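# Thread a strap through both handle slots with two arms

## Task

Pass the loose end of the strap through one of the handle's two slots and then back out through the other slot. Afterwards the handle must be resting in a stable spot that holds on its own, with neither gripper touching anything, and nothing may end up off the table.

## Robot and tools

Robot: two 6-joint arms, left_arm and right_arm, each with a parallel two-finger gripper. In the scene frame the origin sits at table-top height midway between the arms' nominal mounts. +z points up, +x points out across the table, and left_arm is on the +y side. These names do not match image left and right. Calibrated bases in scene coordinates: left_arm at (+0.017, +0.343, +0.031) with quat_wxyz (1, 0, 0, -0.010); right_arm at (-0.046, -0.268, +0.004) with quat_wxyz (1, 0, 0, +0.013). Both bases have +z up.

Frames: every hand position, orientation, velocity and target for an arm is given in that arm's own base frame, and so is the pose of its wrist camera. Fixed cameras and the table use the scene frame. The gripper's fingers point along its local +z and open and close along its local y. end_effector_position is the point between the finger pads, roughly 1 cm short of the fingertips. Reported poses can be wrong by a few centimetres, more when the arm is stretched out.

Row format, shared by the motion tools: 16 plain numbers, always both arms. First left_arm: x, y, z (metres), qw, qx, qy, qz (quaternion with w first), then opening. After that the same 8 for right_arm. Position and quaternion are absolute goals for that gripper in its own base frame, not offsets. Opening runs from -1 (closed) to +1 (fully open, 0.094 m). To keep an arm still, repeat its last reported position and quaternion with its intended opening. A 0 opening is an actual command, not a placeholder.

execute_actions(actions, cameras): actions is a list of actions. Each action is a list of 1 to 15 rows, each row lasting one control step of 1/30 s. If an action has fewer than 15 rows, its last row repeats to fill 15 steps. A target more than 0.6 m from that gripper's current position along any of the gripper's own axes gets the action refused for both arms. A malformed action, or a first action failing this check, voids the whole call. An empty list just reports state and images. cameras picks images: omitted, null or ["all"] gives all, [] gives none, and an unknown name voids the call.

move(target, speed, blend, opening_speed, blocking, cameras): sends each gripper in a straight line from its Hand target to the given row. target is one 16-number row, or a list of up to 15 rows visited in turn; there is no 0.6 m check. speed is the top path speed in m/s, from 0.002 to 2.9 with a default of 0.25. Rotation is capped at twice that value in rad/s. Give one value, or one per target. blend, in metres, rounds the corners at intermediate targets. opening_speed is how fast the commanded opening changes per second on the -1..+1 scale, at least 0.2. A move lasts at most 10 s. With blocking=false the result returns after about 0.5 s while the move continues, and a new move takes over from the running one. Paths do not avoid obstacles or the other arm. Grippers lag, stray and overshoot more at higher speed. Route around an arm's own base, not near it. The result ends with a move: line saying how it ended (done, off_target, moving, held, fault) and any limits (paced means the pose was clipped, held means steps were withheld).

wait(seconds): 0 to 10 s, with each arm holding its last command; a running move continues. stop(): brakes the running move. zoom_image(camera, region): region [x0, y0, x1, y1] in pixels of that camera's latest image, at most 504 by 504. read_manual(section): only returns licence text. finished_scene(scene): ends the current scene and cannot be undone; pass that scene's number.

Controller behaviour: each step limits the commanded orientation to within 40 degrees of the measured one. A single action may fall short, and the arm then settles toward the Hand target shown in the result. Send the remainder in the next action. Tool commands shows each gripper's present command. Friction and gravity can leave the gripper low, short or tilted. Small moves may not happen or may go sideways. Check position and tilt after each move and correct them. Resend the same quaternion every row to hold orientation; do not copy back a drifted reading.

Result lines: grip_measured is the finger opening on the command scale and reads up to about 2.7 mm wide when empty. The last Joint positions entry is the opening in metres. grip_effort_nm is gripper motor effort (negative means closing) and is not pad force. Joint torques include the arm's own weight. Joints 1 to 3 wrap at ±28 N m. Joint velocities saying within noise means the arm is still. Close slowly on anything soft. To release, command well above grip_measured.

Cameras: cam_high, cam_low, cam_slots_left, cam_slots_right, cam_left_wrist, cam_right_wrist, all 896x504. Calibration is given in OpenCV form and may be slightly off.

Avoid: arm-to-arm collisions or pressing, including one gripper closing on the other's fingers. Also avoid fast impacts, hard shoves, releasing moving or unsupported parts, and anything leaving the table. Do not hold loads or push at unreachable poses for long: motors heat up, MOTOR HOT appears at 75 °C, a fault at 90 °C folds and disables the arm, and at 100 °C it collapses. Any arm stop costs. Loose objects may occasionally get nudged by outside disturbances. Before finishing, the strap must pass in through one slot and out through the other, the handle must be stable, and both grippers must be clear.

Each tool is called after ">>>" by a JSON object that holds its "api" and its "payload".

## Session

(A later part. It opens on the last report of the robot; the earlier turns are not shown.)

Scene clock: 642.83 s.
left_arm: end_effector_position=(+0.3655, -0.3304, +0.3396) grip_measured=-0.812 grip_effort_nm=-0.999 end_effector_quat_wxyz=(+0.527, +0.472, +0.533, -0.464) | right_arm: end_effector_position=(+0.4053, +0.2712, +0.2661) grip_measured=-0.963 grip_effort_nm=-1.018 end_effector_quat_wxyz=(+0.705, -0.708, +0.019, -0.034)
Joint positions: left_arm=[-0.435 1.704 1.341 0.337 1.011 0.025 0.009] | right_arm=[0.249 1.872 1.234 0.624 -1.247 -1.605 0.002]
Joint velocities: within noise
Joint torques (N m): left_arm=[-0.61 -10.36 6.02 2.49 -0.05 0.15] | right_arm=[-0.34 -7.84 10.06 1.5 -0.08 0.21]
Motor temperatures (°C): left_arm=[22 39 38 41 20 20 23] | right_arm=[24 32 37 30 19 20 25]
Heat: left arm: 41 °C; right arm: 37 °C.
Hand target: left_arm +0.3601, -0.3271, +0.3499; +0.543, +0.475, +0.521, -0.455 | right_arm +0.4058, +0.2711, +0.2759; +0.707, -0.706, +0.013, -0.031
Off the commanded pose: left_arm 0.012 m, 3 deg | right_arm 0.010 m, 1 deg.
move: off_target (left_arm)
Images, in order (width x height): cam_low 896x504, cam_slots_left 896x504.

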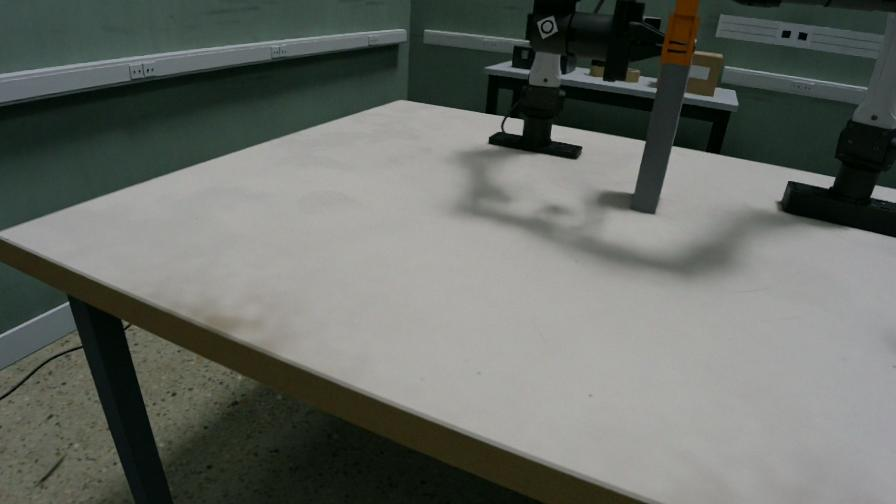

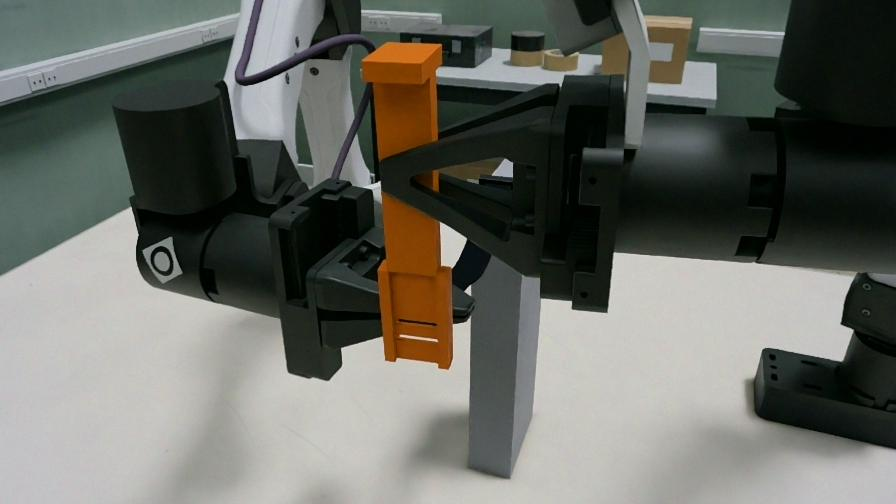

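>>> {"api": "move", "payload": {"target": [0.36, -0.327, 0.35, 0.5436, 0.4751, 0.5212, -0.4555, -0.9, 0.406, 0.2711, 0.2810, 0.7071, -0.7066, 0.013, -0.031, -1], "speed": 0.03, "cameras": ["cam_slots_left","cam_low"]}}

>>> {"api": "zoom_image", "payload": {"camera": "cam_slots_left", "region": [360, 240, 500, 380]}}

>>> {"api": "zoom_image", "payload": {"camera": "cam_low", "region": [640, 10, 720, 80]}}

Scene clock: 648.80 s.
left_arm: end_effector_position=(+0.3655, -0.3304, +0.3396) grip_measured=-0.812 grip_effort_nm=-0.994 end_effector_quat_wxyz=(+0.527, +0.472, +0.533, -0.464) | right_arm: end_effector_position=(+0.4052, +0.2711, +0.2639) grip_measured=-0.963 grip_effort_nm=-1.018 end_effector_quat_wxyz=(+0.703, -0.710, +0.025, -0.028)
Joint positions: left_arm=[-0.435 1.704 1.341 0.337 1.011 0.026 0.009] | right_arm=[0.249 1.872 1.234 0.607 -1.247 -1.605 0.002]
Joint velocities: within noise
Joint torques (N m): left_arm=[-0.61 -10.44 6.12 2.44 -0.1 0.12] | right_arm=[-0.34 -8.42 11.12 1.49 -0.08 0.19]
Motor temperatures (°C): left_arm=[22 39 38 41 20 20 23] | right_arm=[24 32 38 30 19 20 25]
Heat: left arm: 41 °C; right arm: 38 °C.
Hand target: left_arm +0.3601, -0.3271, +0.3499; +0.543, +0.475, +0.521, -0.455 | right_arm +0.4055, +0.2710, +0.2808; +0.707, -0.706, +0.013, -0.031
Off the commanded pose: left_arm 0.012 m, 3 deg | right_arm 0.017 m, 2 deg.
move: off_target (left_arm, right_arm)
Images, in order (width x height): cam_low 896x504, cam_slots_left 896x504.

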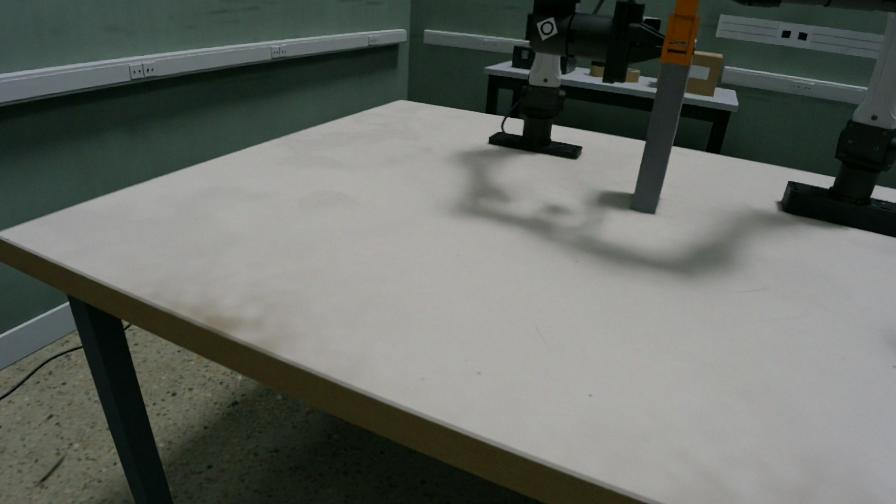

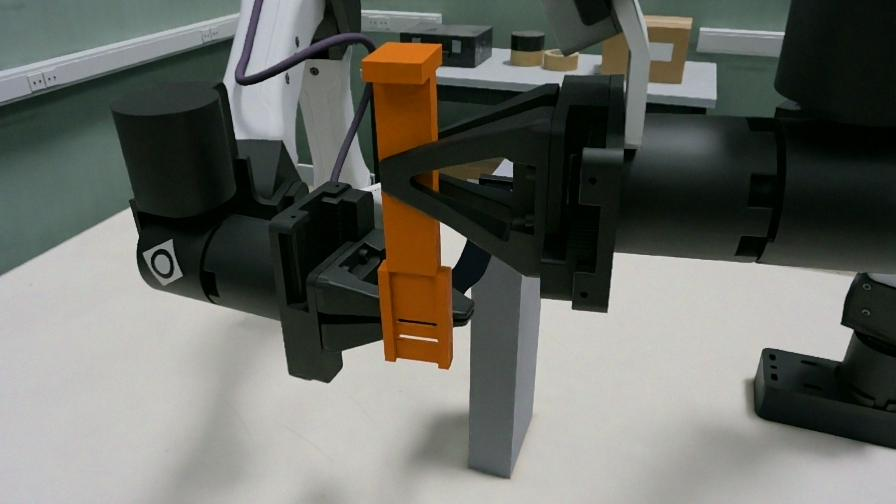

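Scaled by 3.600 from the camera's 896x504 image, which has a finer 1280x720 frame.

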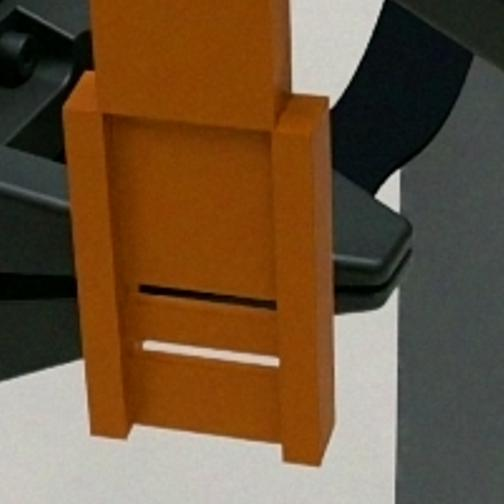

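Scaled by 6.300 from the camera's 896x504 image, which has a finer 1280x720 frame.

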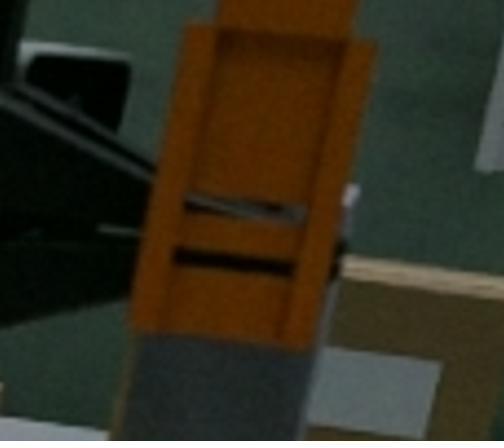

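>>> {"api": "move", "payload": {"target": [[0.36, -0.327, 0.35, 0.5436, 0.4751, 0.5212, -0.4555, -0.9, 0.380, 0.2711, 0.260, 0.7071, -0.7066, 0.013, -0.031, -1],[0.36, -0.327, 0.35, 0.5436, 0.4751, 0.5212, -0.4555, -0.9, 0.404, 0.2713, 0.284, 0.7071, -0.7063, 0.0075, -0.0357, -1]], "speed": 0.04, "cameras": ["cam_slots_left","cam_low","cam_high"]}}

>>> {"api": "zoom_image", "payload": {"camera": "cam_slots_left", "region": [360, 240, 500, 380]}}

>>> {"api": "zoom_image", "payload": {"camera": "cam_low", "region": [640, 10, 720, 80]}}

Scene clock: 666.37 s.
left_arm: end_effector_position=(+0.3655, -0.3304, +0.3396) grip_measured=-0.812 grip_effort_nm=-0.999 end_effector_quat_wxyz=(+0.527, +0.472, +0.533, -0.464) | right_arm: end_effector_position=(+0.4016, +0.2722, +0.2738) grip_measured=-0.963 grip_effort_nm=-1.009 end_effector_quat_wxyz=(+0.705, -0.708, +0.016, -0.034)
Joint positions: left_arm=[-0.435 1.704 1.341 0.337 1.011 0.026 0.009] | right_arm=[0.253 1.852 1.239 0.603 -1.247 -1.605 0.002]
Joint velocities: within noise
Joint torques (N m): left_arm=[-0.58 -10.5 5.97 2.45 -0.06 0.1] | right_arm=[-0.62 -7.41 10.58 1.54 -0.1 0.1]
Motor temperatures (°C): left_arm=[22 39 38 41 20 20 23] | right_arm=[24 34 39 30 19 20 25]
Heat: left arm: 41 °C; right arm: 39 °C.
Hand target: left_arm +0.3601, -0.3271, +0.3499; +0.543, +0.475, +0.521, -0.455 | right_arm +0.4038, +0.2712, +0.2839; +0.707, -0.706, +0.008, -0.036
Off the commanded pose: left_arm 0.012 m, 3 deg | right_arm 0.010 m, 1 deg.
move: off_target (left_arm)
Images, in order (width x height): cam_high 896x504, cam_low 896x504, cam_slots_left 896x504.

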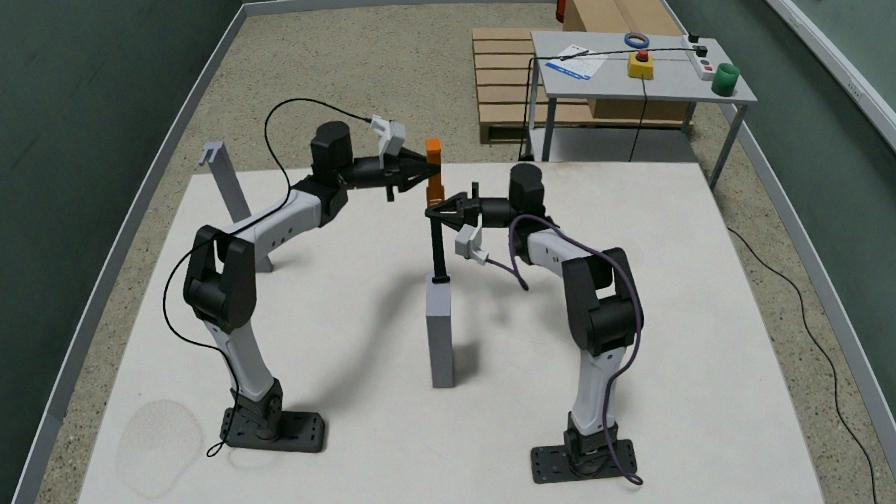

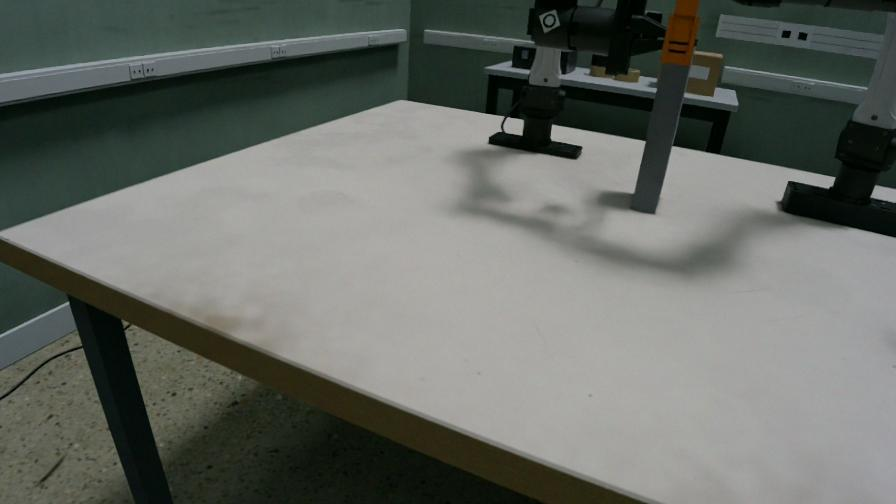

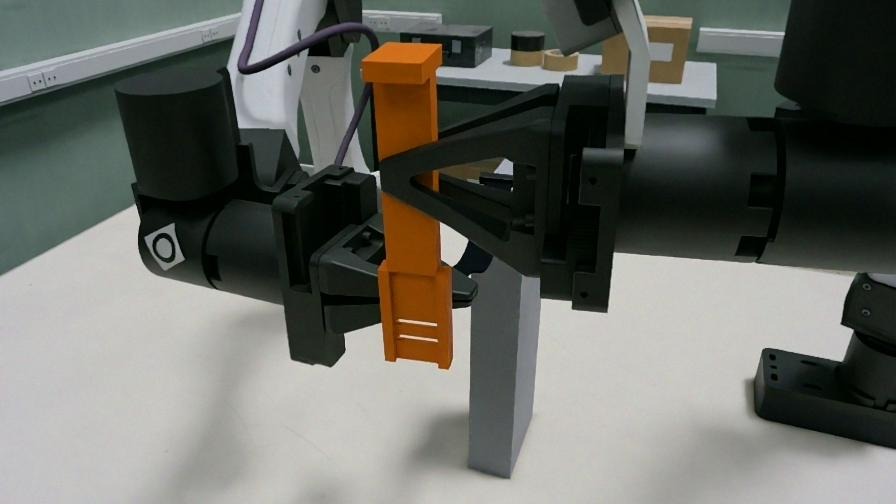

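Scaled by 3.600 from the camera's 896x504 image, which has a finer 1280x720 frame.

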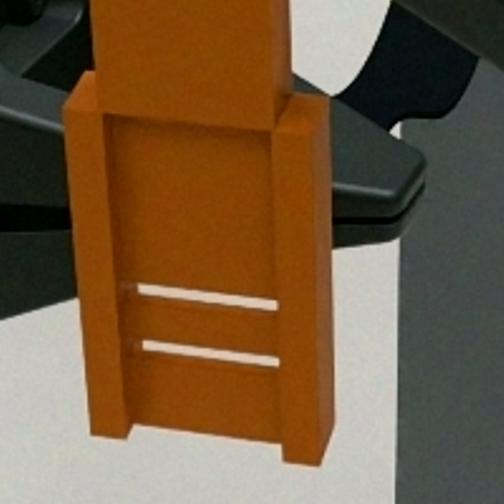

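Scaled by 6.300 from the camera's 896x504 image, which has a finer 1280x720 frame.

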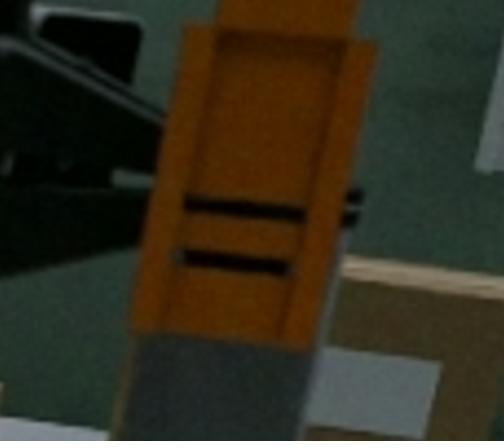

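>>> {"api": "move", "payload": {"target": [[0.36, -0.327, 0.35, 0.5436, 0.4751, 0.5212, -0.4555, -0.9, 0.396, 0.2705, 0.284, 0.7071, -0.7063, 0.0075, -0.0357, -1],[0.28, -0.327, 0.35, 0.5436, 0.4751, 0.5212, -0.4555, -0.9, 0.310, 0.2705, 0.284, 0.7071, -0.7063, 0.0075, -0.0357, -1]], "speed": 0.04}}

Scene clock: 683.10 s.
left_arm: end_effector_position=(+0.2832, -0.3287, +0.3471) grip_measured=-0.812 grip_effort_nm=-0.994 end_effector_quat_wxyz=(+0.534, +0.475, +0.525, -0.462) | right_arm: end_effector_position=(+0.3164, +0.2710, +0.2733) grip_measured=-0.963 grip_effort_nm=-1.018 end_effector_quat_wxyz=(+0.702, -0.712, +0.022, -0.020)
Joint positions: left_arm=[-0.543 1.424 1.078 0.341 0.905 0.026 0.009] | right_arm=[0.314 1.555 0.912 0.603 -1.196 -1.605 0.002]
Joint velocities: within noise
Joint torques (N m): left_arm=[-0.8 -7.05 6.42 2.31 -0.14 0.12] | right_arm=[0.31 -7.8 6.16 1.92 0.08 0.05]
Motor temperatures (°C): left_arm=[22 40 38 41 20 20 23] | right_arm=[24 35 39 29 19 20 26]
Heat: left arm: 41 °C; right arm: 39 °C.
Hand target: left_arm +0.2801, -0.3270, +0.3499; +0.543, +0.475, +0.521, -0.456 | right_arm +0.3099, +0.2706, +0.2839; +0.707, -0.706, +0.007, -0.036
Off the commanded pose: left_arm 0.005 m, 1 deg | right_arm 0.013 m, 3 deg.
move: off_target (right_arm)
camera_calibration:
cam_left_wrist: T_world_to_cam=[[-0.99203, -0.124623, -0.0185682, 0.24798], [-0.0375777, 0.433292, -0.90047, 0.505099], [0.120265, -0.892596, -0.434522, -0.0889825], [0, 0, 0, 1]] pos_world=[0.275685, -0.267377, 0.420766]
cam_right_wrist: T_world_to_cam=[[0.0263387, 0.0190329, 0.999472, -0.286335], [0.861429, -0.50771, -0.0130326, -0.0948427], [0.507194, 0.861318, -0.0297679, -0.296109], [0, 0, 0, 1]] pos_world=[0.239426, 0.212341, 0.276134]

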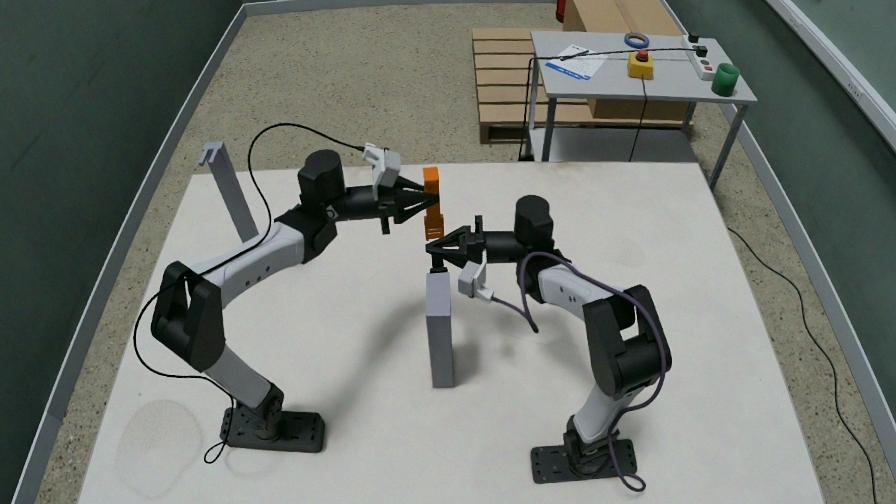

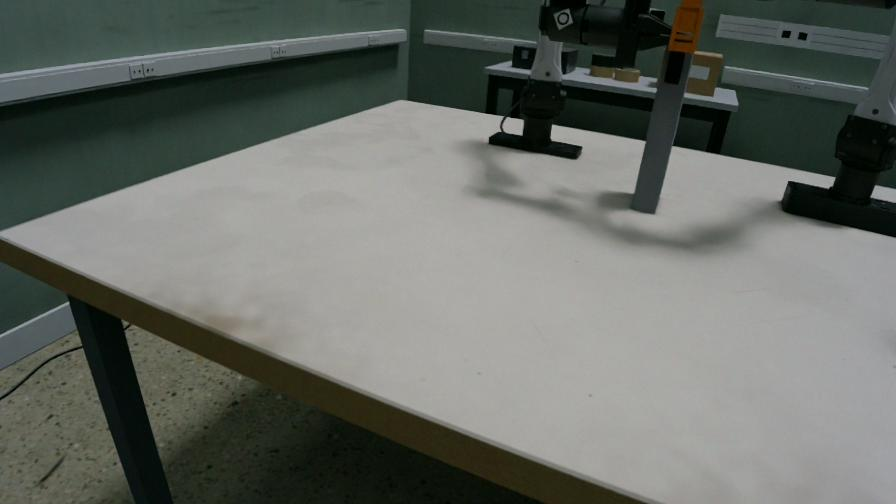

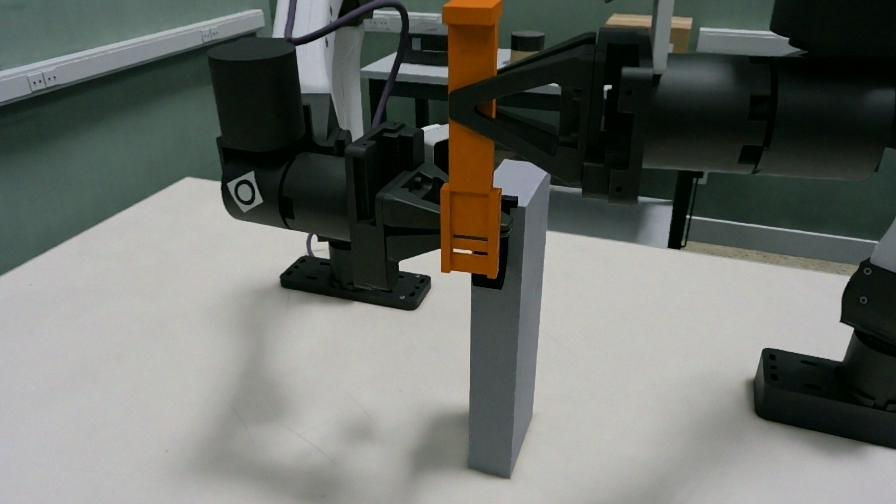

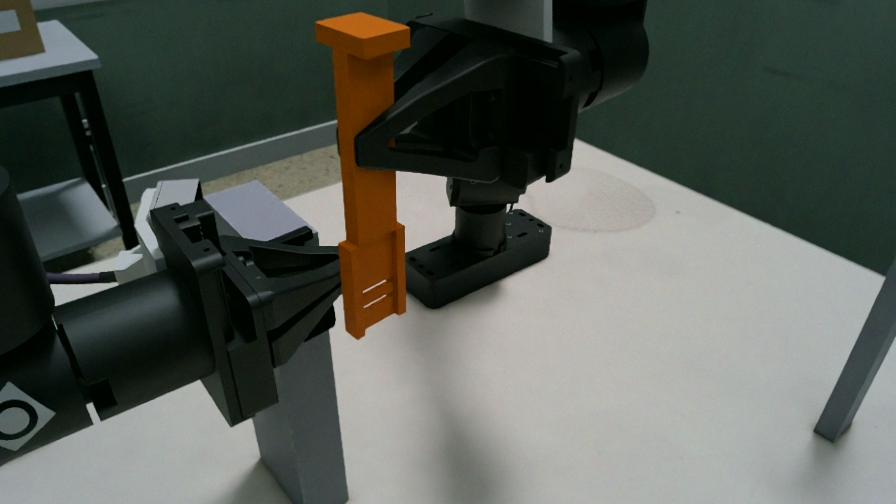

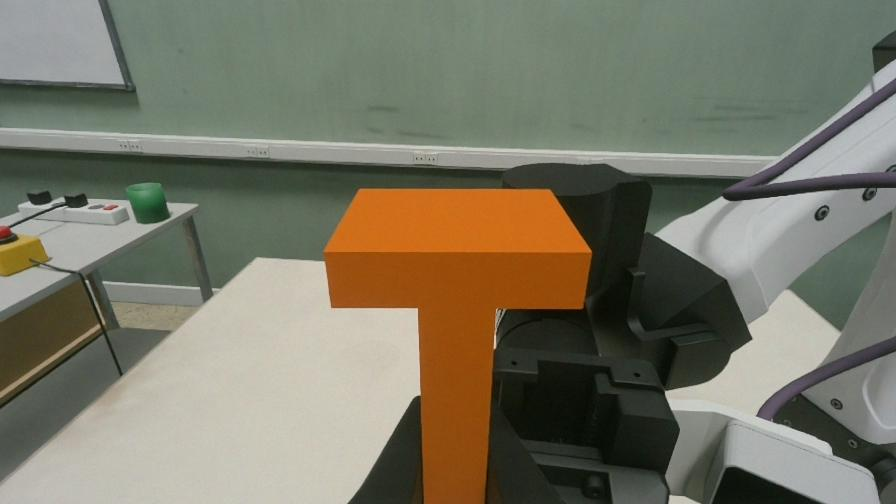

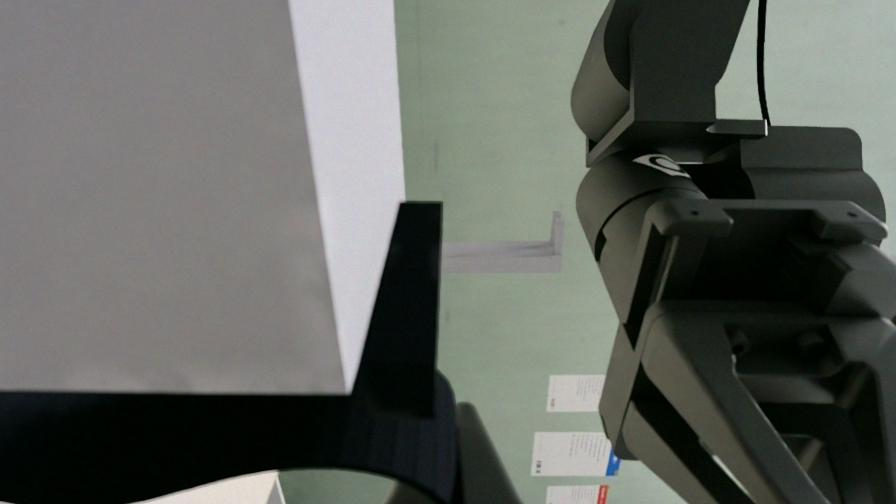

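>>> {"api": "move", "payload": {"target": [[0.36, -0.327, 0.35, 0.5436, 0.4751, 0.5212, -0.4555, -0.9, 0.310, 0.2705, 0.300, 0.7071, -0.7063, 0.0075, -0.0357, -1],[0.36, -0.327, 0.35, 0.5436, 0.4751, 0.5212, -0.4555, -0.9, 0.300, 0.2705, 0.42, 0.7071, -0.7063, 0.0075, -0.0357, -1]], "speed": 0.08, "cameras": ["cam_high","cam_slots_left","cam_slots_right","cam_right_wrist"]}}

Scene clock: 714.80 s.
left_arm: end_effector_position=(+0.3583, -0.3263, +0.3356) grip_measured=-0.812 grip_effort_nm=-0.994 end_effector_quat_wxyz=(+0.529, +0.466, +0.540, -0.459) | right_arm: end_effector_position=(+0.3081, +0.2713, +0.3980) grip_measured=-0.963 grip_effort_nm=-1.018 end_effector_quat_wxyz=(+0.701, -0.712, +0.025, -0.019)
Joint positions: left_arm=[-0.438 1.664 1.284 0.345 0.987 0.026 0.009] | right_arm=[0.324 1.453 1.324 0.089 -1.184 -1.601 0.002]
Joint velocities: within noise
Joint torques (N m): left_arm=[-0.31 -6.74 11.18 2.39 0.16 0.09] | right_arm=[0.35 -6.67 11.38 1.54 0.11 0.04]
Motor temperatures (°C): left_arm=[22 37 38 42 20 20 23] | right_arm=[24 35 36 30 19 20 26]
Heat: left arm: 42 °C; right arm: 36 °C.
Hand target: left_arm +0.3595, -0.3266, +0.3498; +0.544, +0.475, +0.521, -0.455 | right_arm +0.2994, +0.2701, +0.4195; +0.707, -0.706, +0.008, -0.036
Off the commanded pose: left_arm 0.015 m, 3 deg | right_arm 0.023 m, 3 deg.
move: off_target (left_arm, right_arm)
camera_calibration:
cam_right_wrist: T_world_to_cam=[[0.0315525, 0.0193856, 0.999314, -0.412479], [0.860178, -0.509702, -0.0172717, -0.0833051], [0.509018, 0.860133, -0.0327574, -0.287523], [0, 0, 0, 1]] pos_world=[0.231026, 0.212843, 0.401339]
Images, in order (width x height): cam_high 896x504, cam_slots_left 896x504, cam_slots_right 896x504, cam_right_wrist 896x504.

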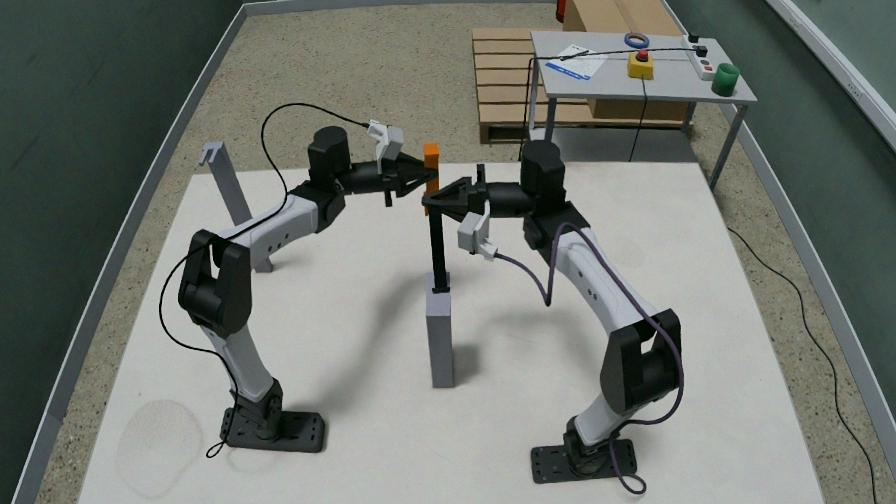

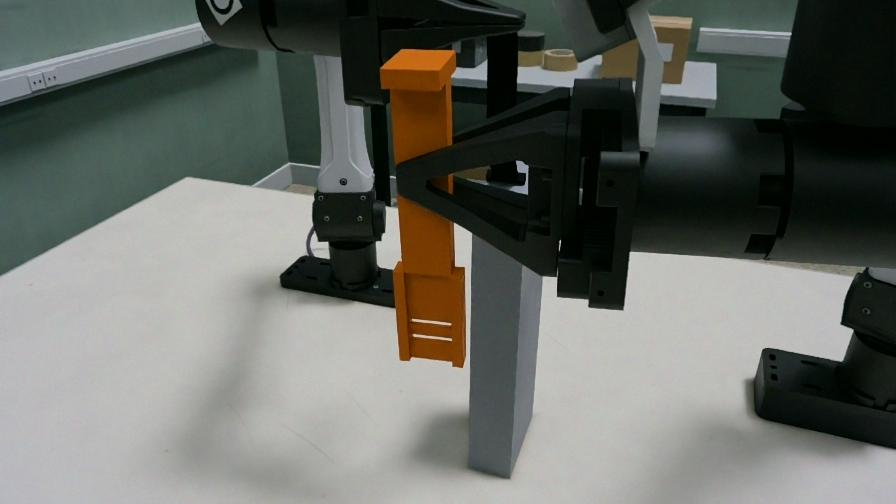

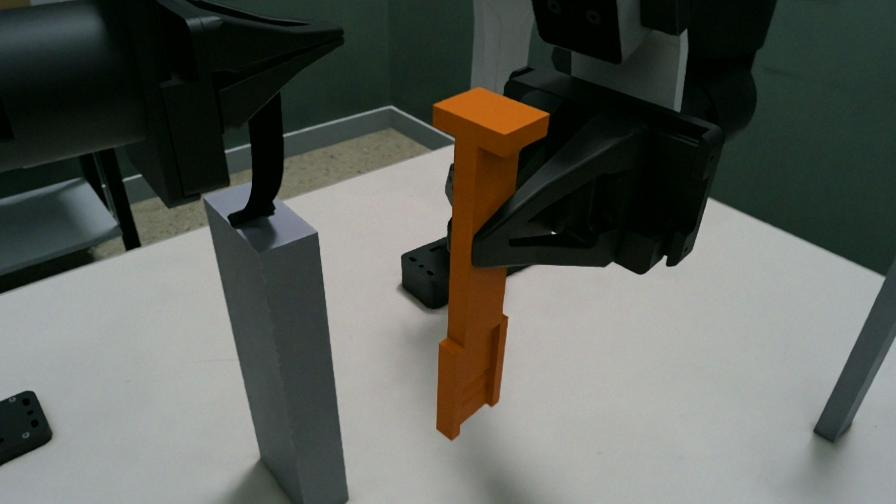

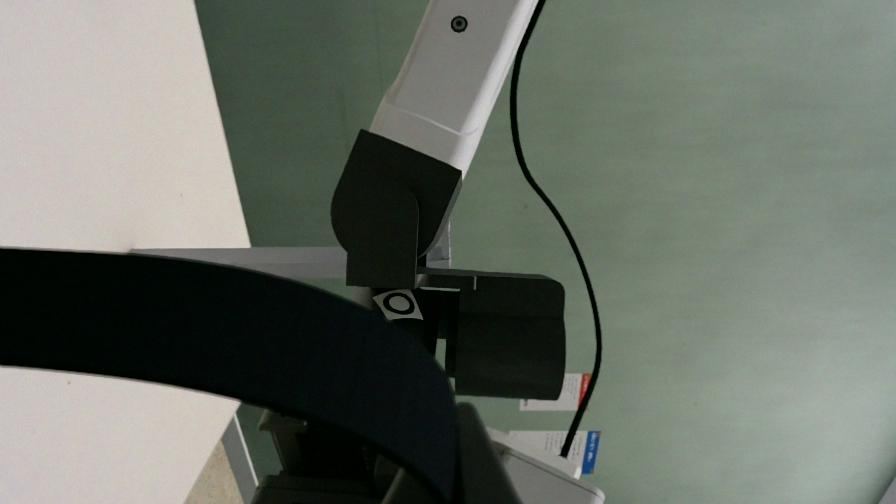

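>>> {"api": "move", "payload": {"target": [[0.36, -0.327, 0.35, 0.5436, 0.4751, 0.5212, -0.4555, -0.9, 0.300, 0.2705, 0.465, 0.7071, -0.7063, 0.0075, -0.0357, -1],[0.36, -0.327, 0.35, 0.5436, 0.4751, 0.5212, -0.4555, -0.9, 0.190, 0.2705, 0.465, 0.7071, -0.7063, 0.0075, -0.0357, -1]], "speed": 0.08, "cameras": ["cam_high","cam_slots_left","cam_slots_right","cam_right_wrist"]}}

Scene clock: 726.30 s.
left_arm: end_effector_position=(+0.3582, -0.3263, +0.3356) grip_measured=-0.812 grip_effort_nm=-1.009 end_effector_quat_wxyz=(+0.529, +0.466, +0.540, -0.459) | right_arm: end_effector_position=(+0.1930, +0.2710, +0.4678) grip_measured=-0.963 grip_effort_nm=-1.013 end_effector_quat_wxyz=(+0.709, -0.704, +0.007, -0.037)
Joint positions: left_arm=[-0.438 1.664 1.284 0.345 0.988 0.026 0.009] | right_arm=[0.499 1.133 1.357 -0.21 -1.009 -1.601 0.002]
Joint velocities: within noise
Joint torques (N m): left_arm=[-0.43 -6.84 11.08 2.37 0.19 0.08] | right_arm=[0.35 -3 5.71 1.66 0.11 -0.01]
Motor temperatures (°C): left_arm=[22 37 40 42 20 20 23] | right_arm=[24 34 38 29 19 20 26]
Heat: left arm: 42 °C; right arm: 38 °C.
Hand target: left_arm +0.3595, -0.3266, +0.3498; +0.544, +0.475, +0.521, -0.455 | right_arm +0.1901, +0.2705, +0.4650; +0.707, -0.706, +0.007, -0.036
Off the commanded pose: left_arm 0.015 m, 3 deg | right_arm 0.004 m, 0 deg.
move: off_target (left_arm)
camera_calibration:
cam_right_wrist: T_world_to_cam=[[-0.0199003, -0.0001405, 0.999802, -0.463524], [0.860533, -0.50911, 0.0170567, 0.000476798], [0.509006, 0.860702, 0.0102523, -0.2466], [0, 0, 0, 1]] pos_world=[0.115887, 0.212427, 0.465953]
Images, in order (width x height): cam_high 896x504, cam_slots_left 896x504, cam_slots_right 896x504, cam_right_wrist 896x504.

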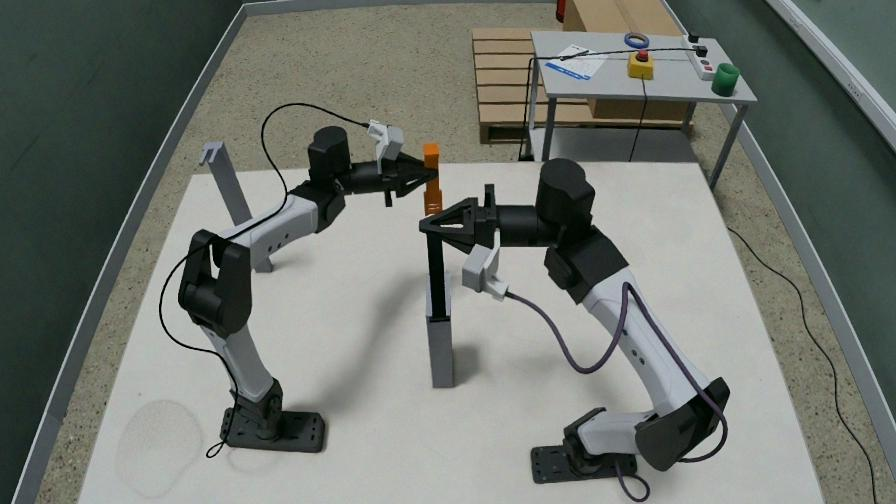

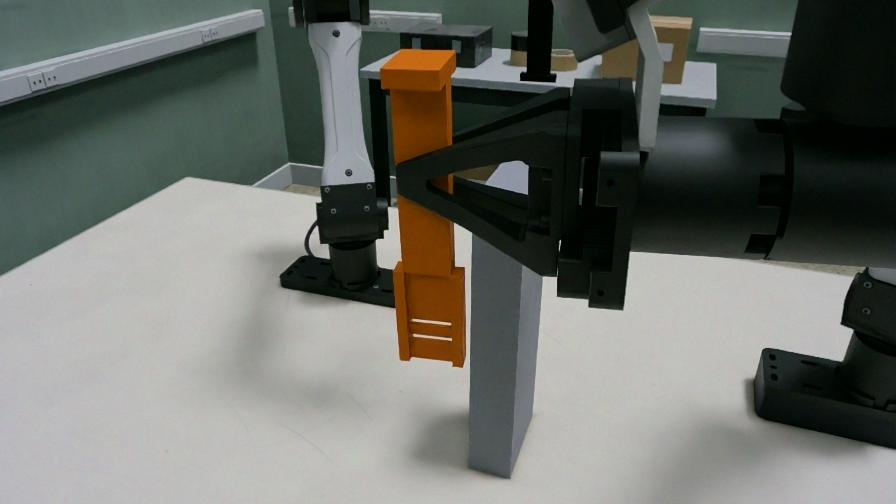

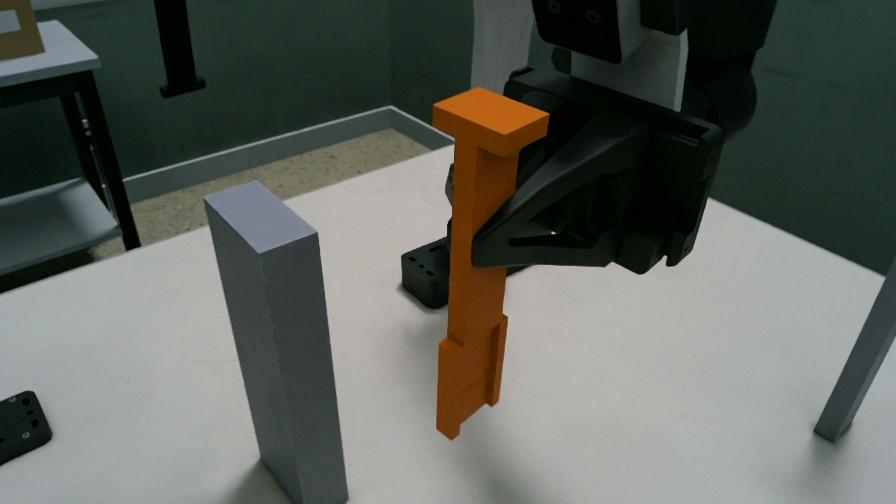

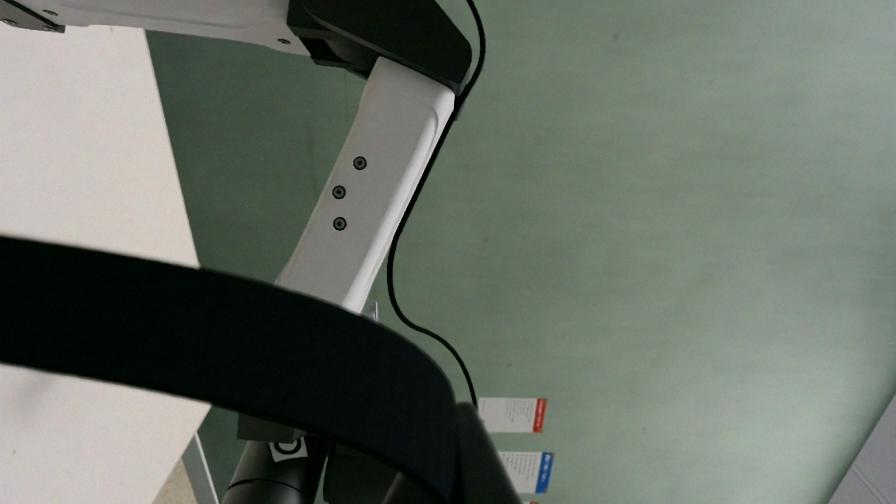

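>>> {"api": "move", "payload": {"target": [[0.36, -0.327, 0.35, 0.5436, 0.4751, 0.5212, -0.4555, -0.9, 0.190, 0.2705, 0.385, 0.7071, -0.7063, 0.0075, -0.0357, -1],[0.36, -0.327, 0.35, 0.5436, 0.4751, 0.5212, -0.4555, -0.9, 0.250, 0.2705, 0.330, 0.7071, -0.7063, 0.0075, -0.0357, -1],[0.36, -0.327, 0.35, 0.5436, 0.4751, 0.5212, -0.4555, -0.9, 0.330, 0.2705, 0.284, 0.7071, -0.7063, 0.0075, -0.0357, -1]], "speed": 0.07, "blend": 0.01, "cameras": ["cam_high","cam_slots_left","cam_slots_right","cam_right_wrist"]}}

Scene clock: 739.77 s.
left_arm: end_effector_position=(+0.3582, -0.3263, +0.3356) grip_measured=-0.812 grip_effort_nm=-0.994 end_effector_quat_wxyz=(+0.529, +0.466, +0.540, -0.459) | right_arm: end_effector_position=(+0.3267, +0.2697, +0.2706) grip_measured=-0.963 grip_effort_nm=-1.013 end_effector_quat_wxyz=(+0.700, -0.713, +0.029, -0.025)
Joint positions: left_arm=[-0.438 1.664 1.284 0.345 0.988 0.026 0.009] | right_arm=[0.304 1.582 0.935 0.597 -1.189 -1.614 0.002]
Joint velocities: within noise
Joint torques (N m): left_arm=[-0.06 -6.83 11.26 2.37 0.15 0.09] | right_arm=[-0.55 -4.78 10.86 2 -0.17 0.06]
Motor temperatures (°C): left_arm=[22 37 42 42 20 20 23] | right_arm=[24 32 37 30 19 20 26]
Heat: left arm: 42 °C; right arm: 37 °C.
Hand target: left_arm +0.3595, -0.3266, +0.3498; +0.544, +0.475, +0.521, -0.455 | right_arm +0.3295, +0.2702, +0.2838; +0.706, -0.707, +0.008, -0.036
Off the commanded pose: left_arm 0.015 m, 3 deg | right_arm 0.014 m, 3 deg.
move: off_target (left_arm, right_arm)
camera_calibration:
cam_right_wrist: T_world_to_cam=[[0.0287654, 0.022802, 0.999326, -0.285656], [0.852864, -0.52198, -0.0126393, -0.0979317], [0.52134, 0.852653, -0.034462, -0.301252], [0, 0, 0, 1]] pos_world=[0.248794, 0.212259, 0.273844]
Images, in order (width x height): cam_high 896x504, cam_slots_left 896x504, cam_slots_right 896x504, cam_right_wrist 896x504.

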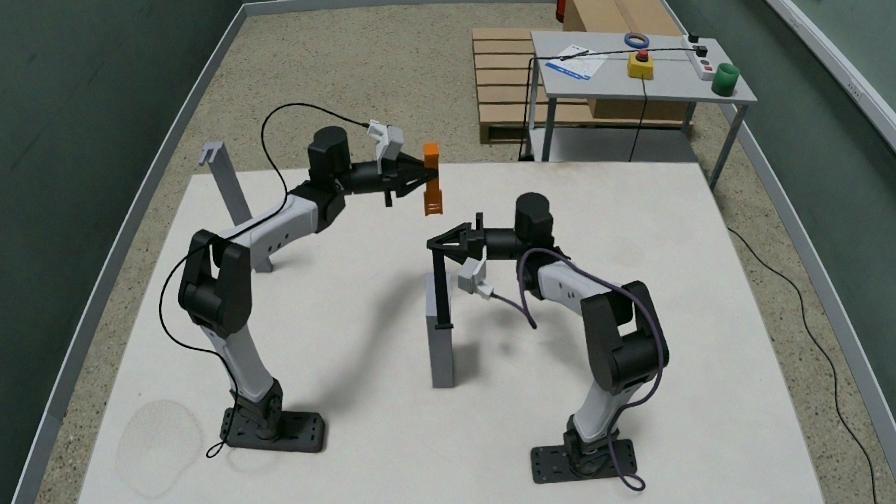

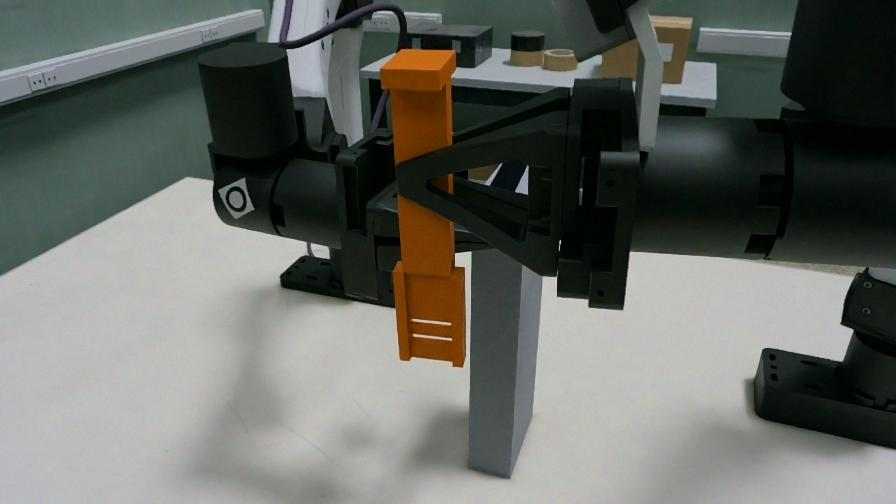

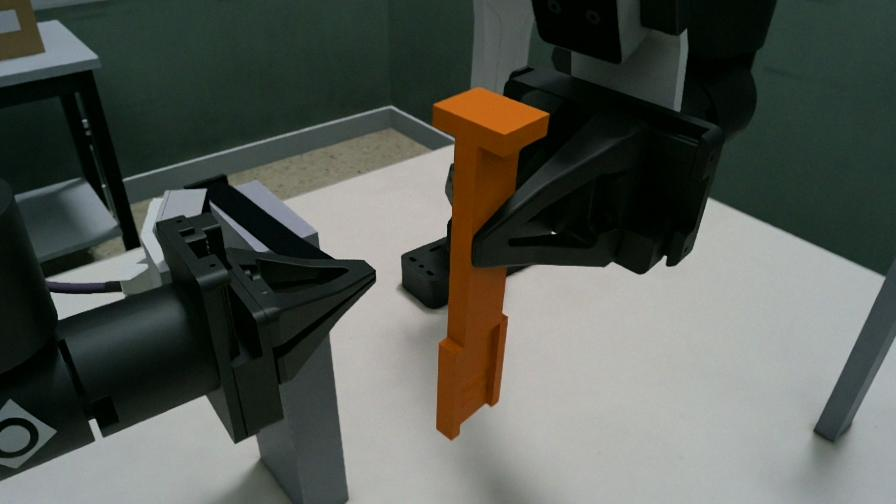

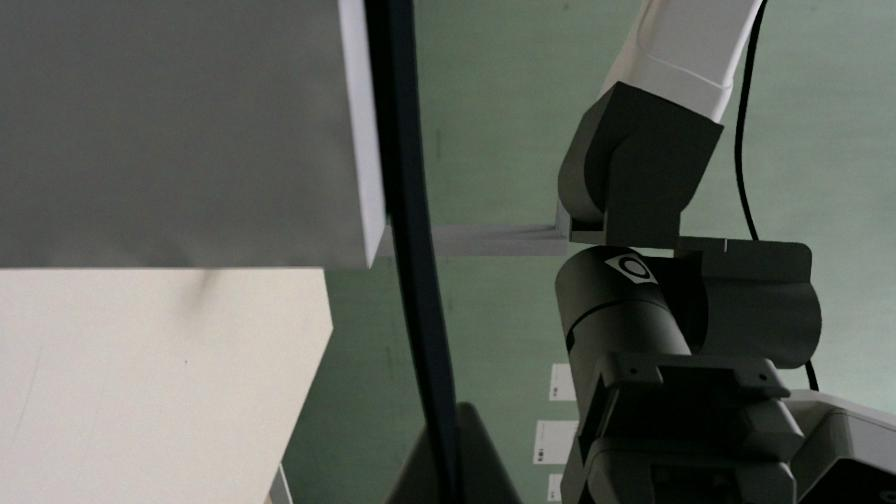

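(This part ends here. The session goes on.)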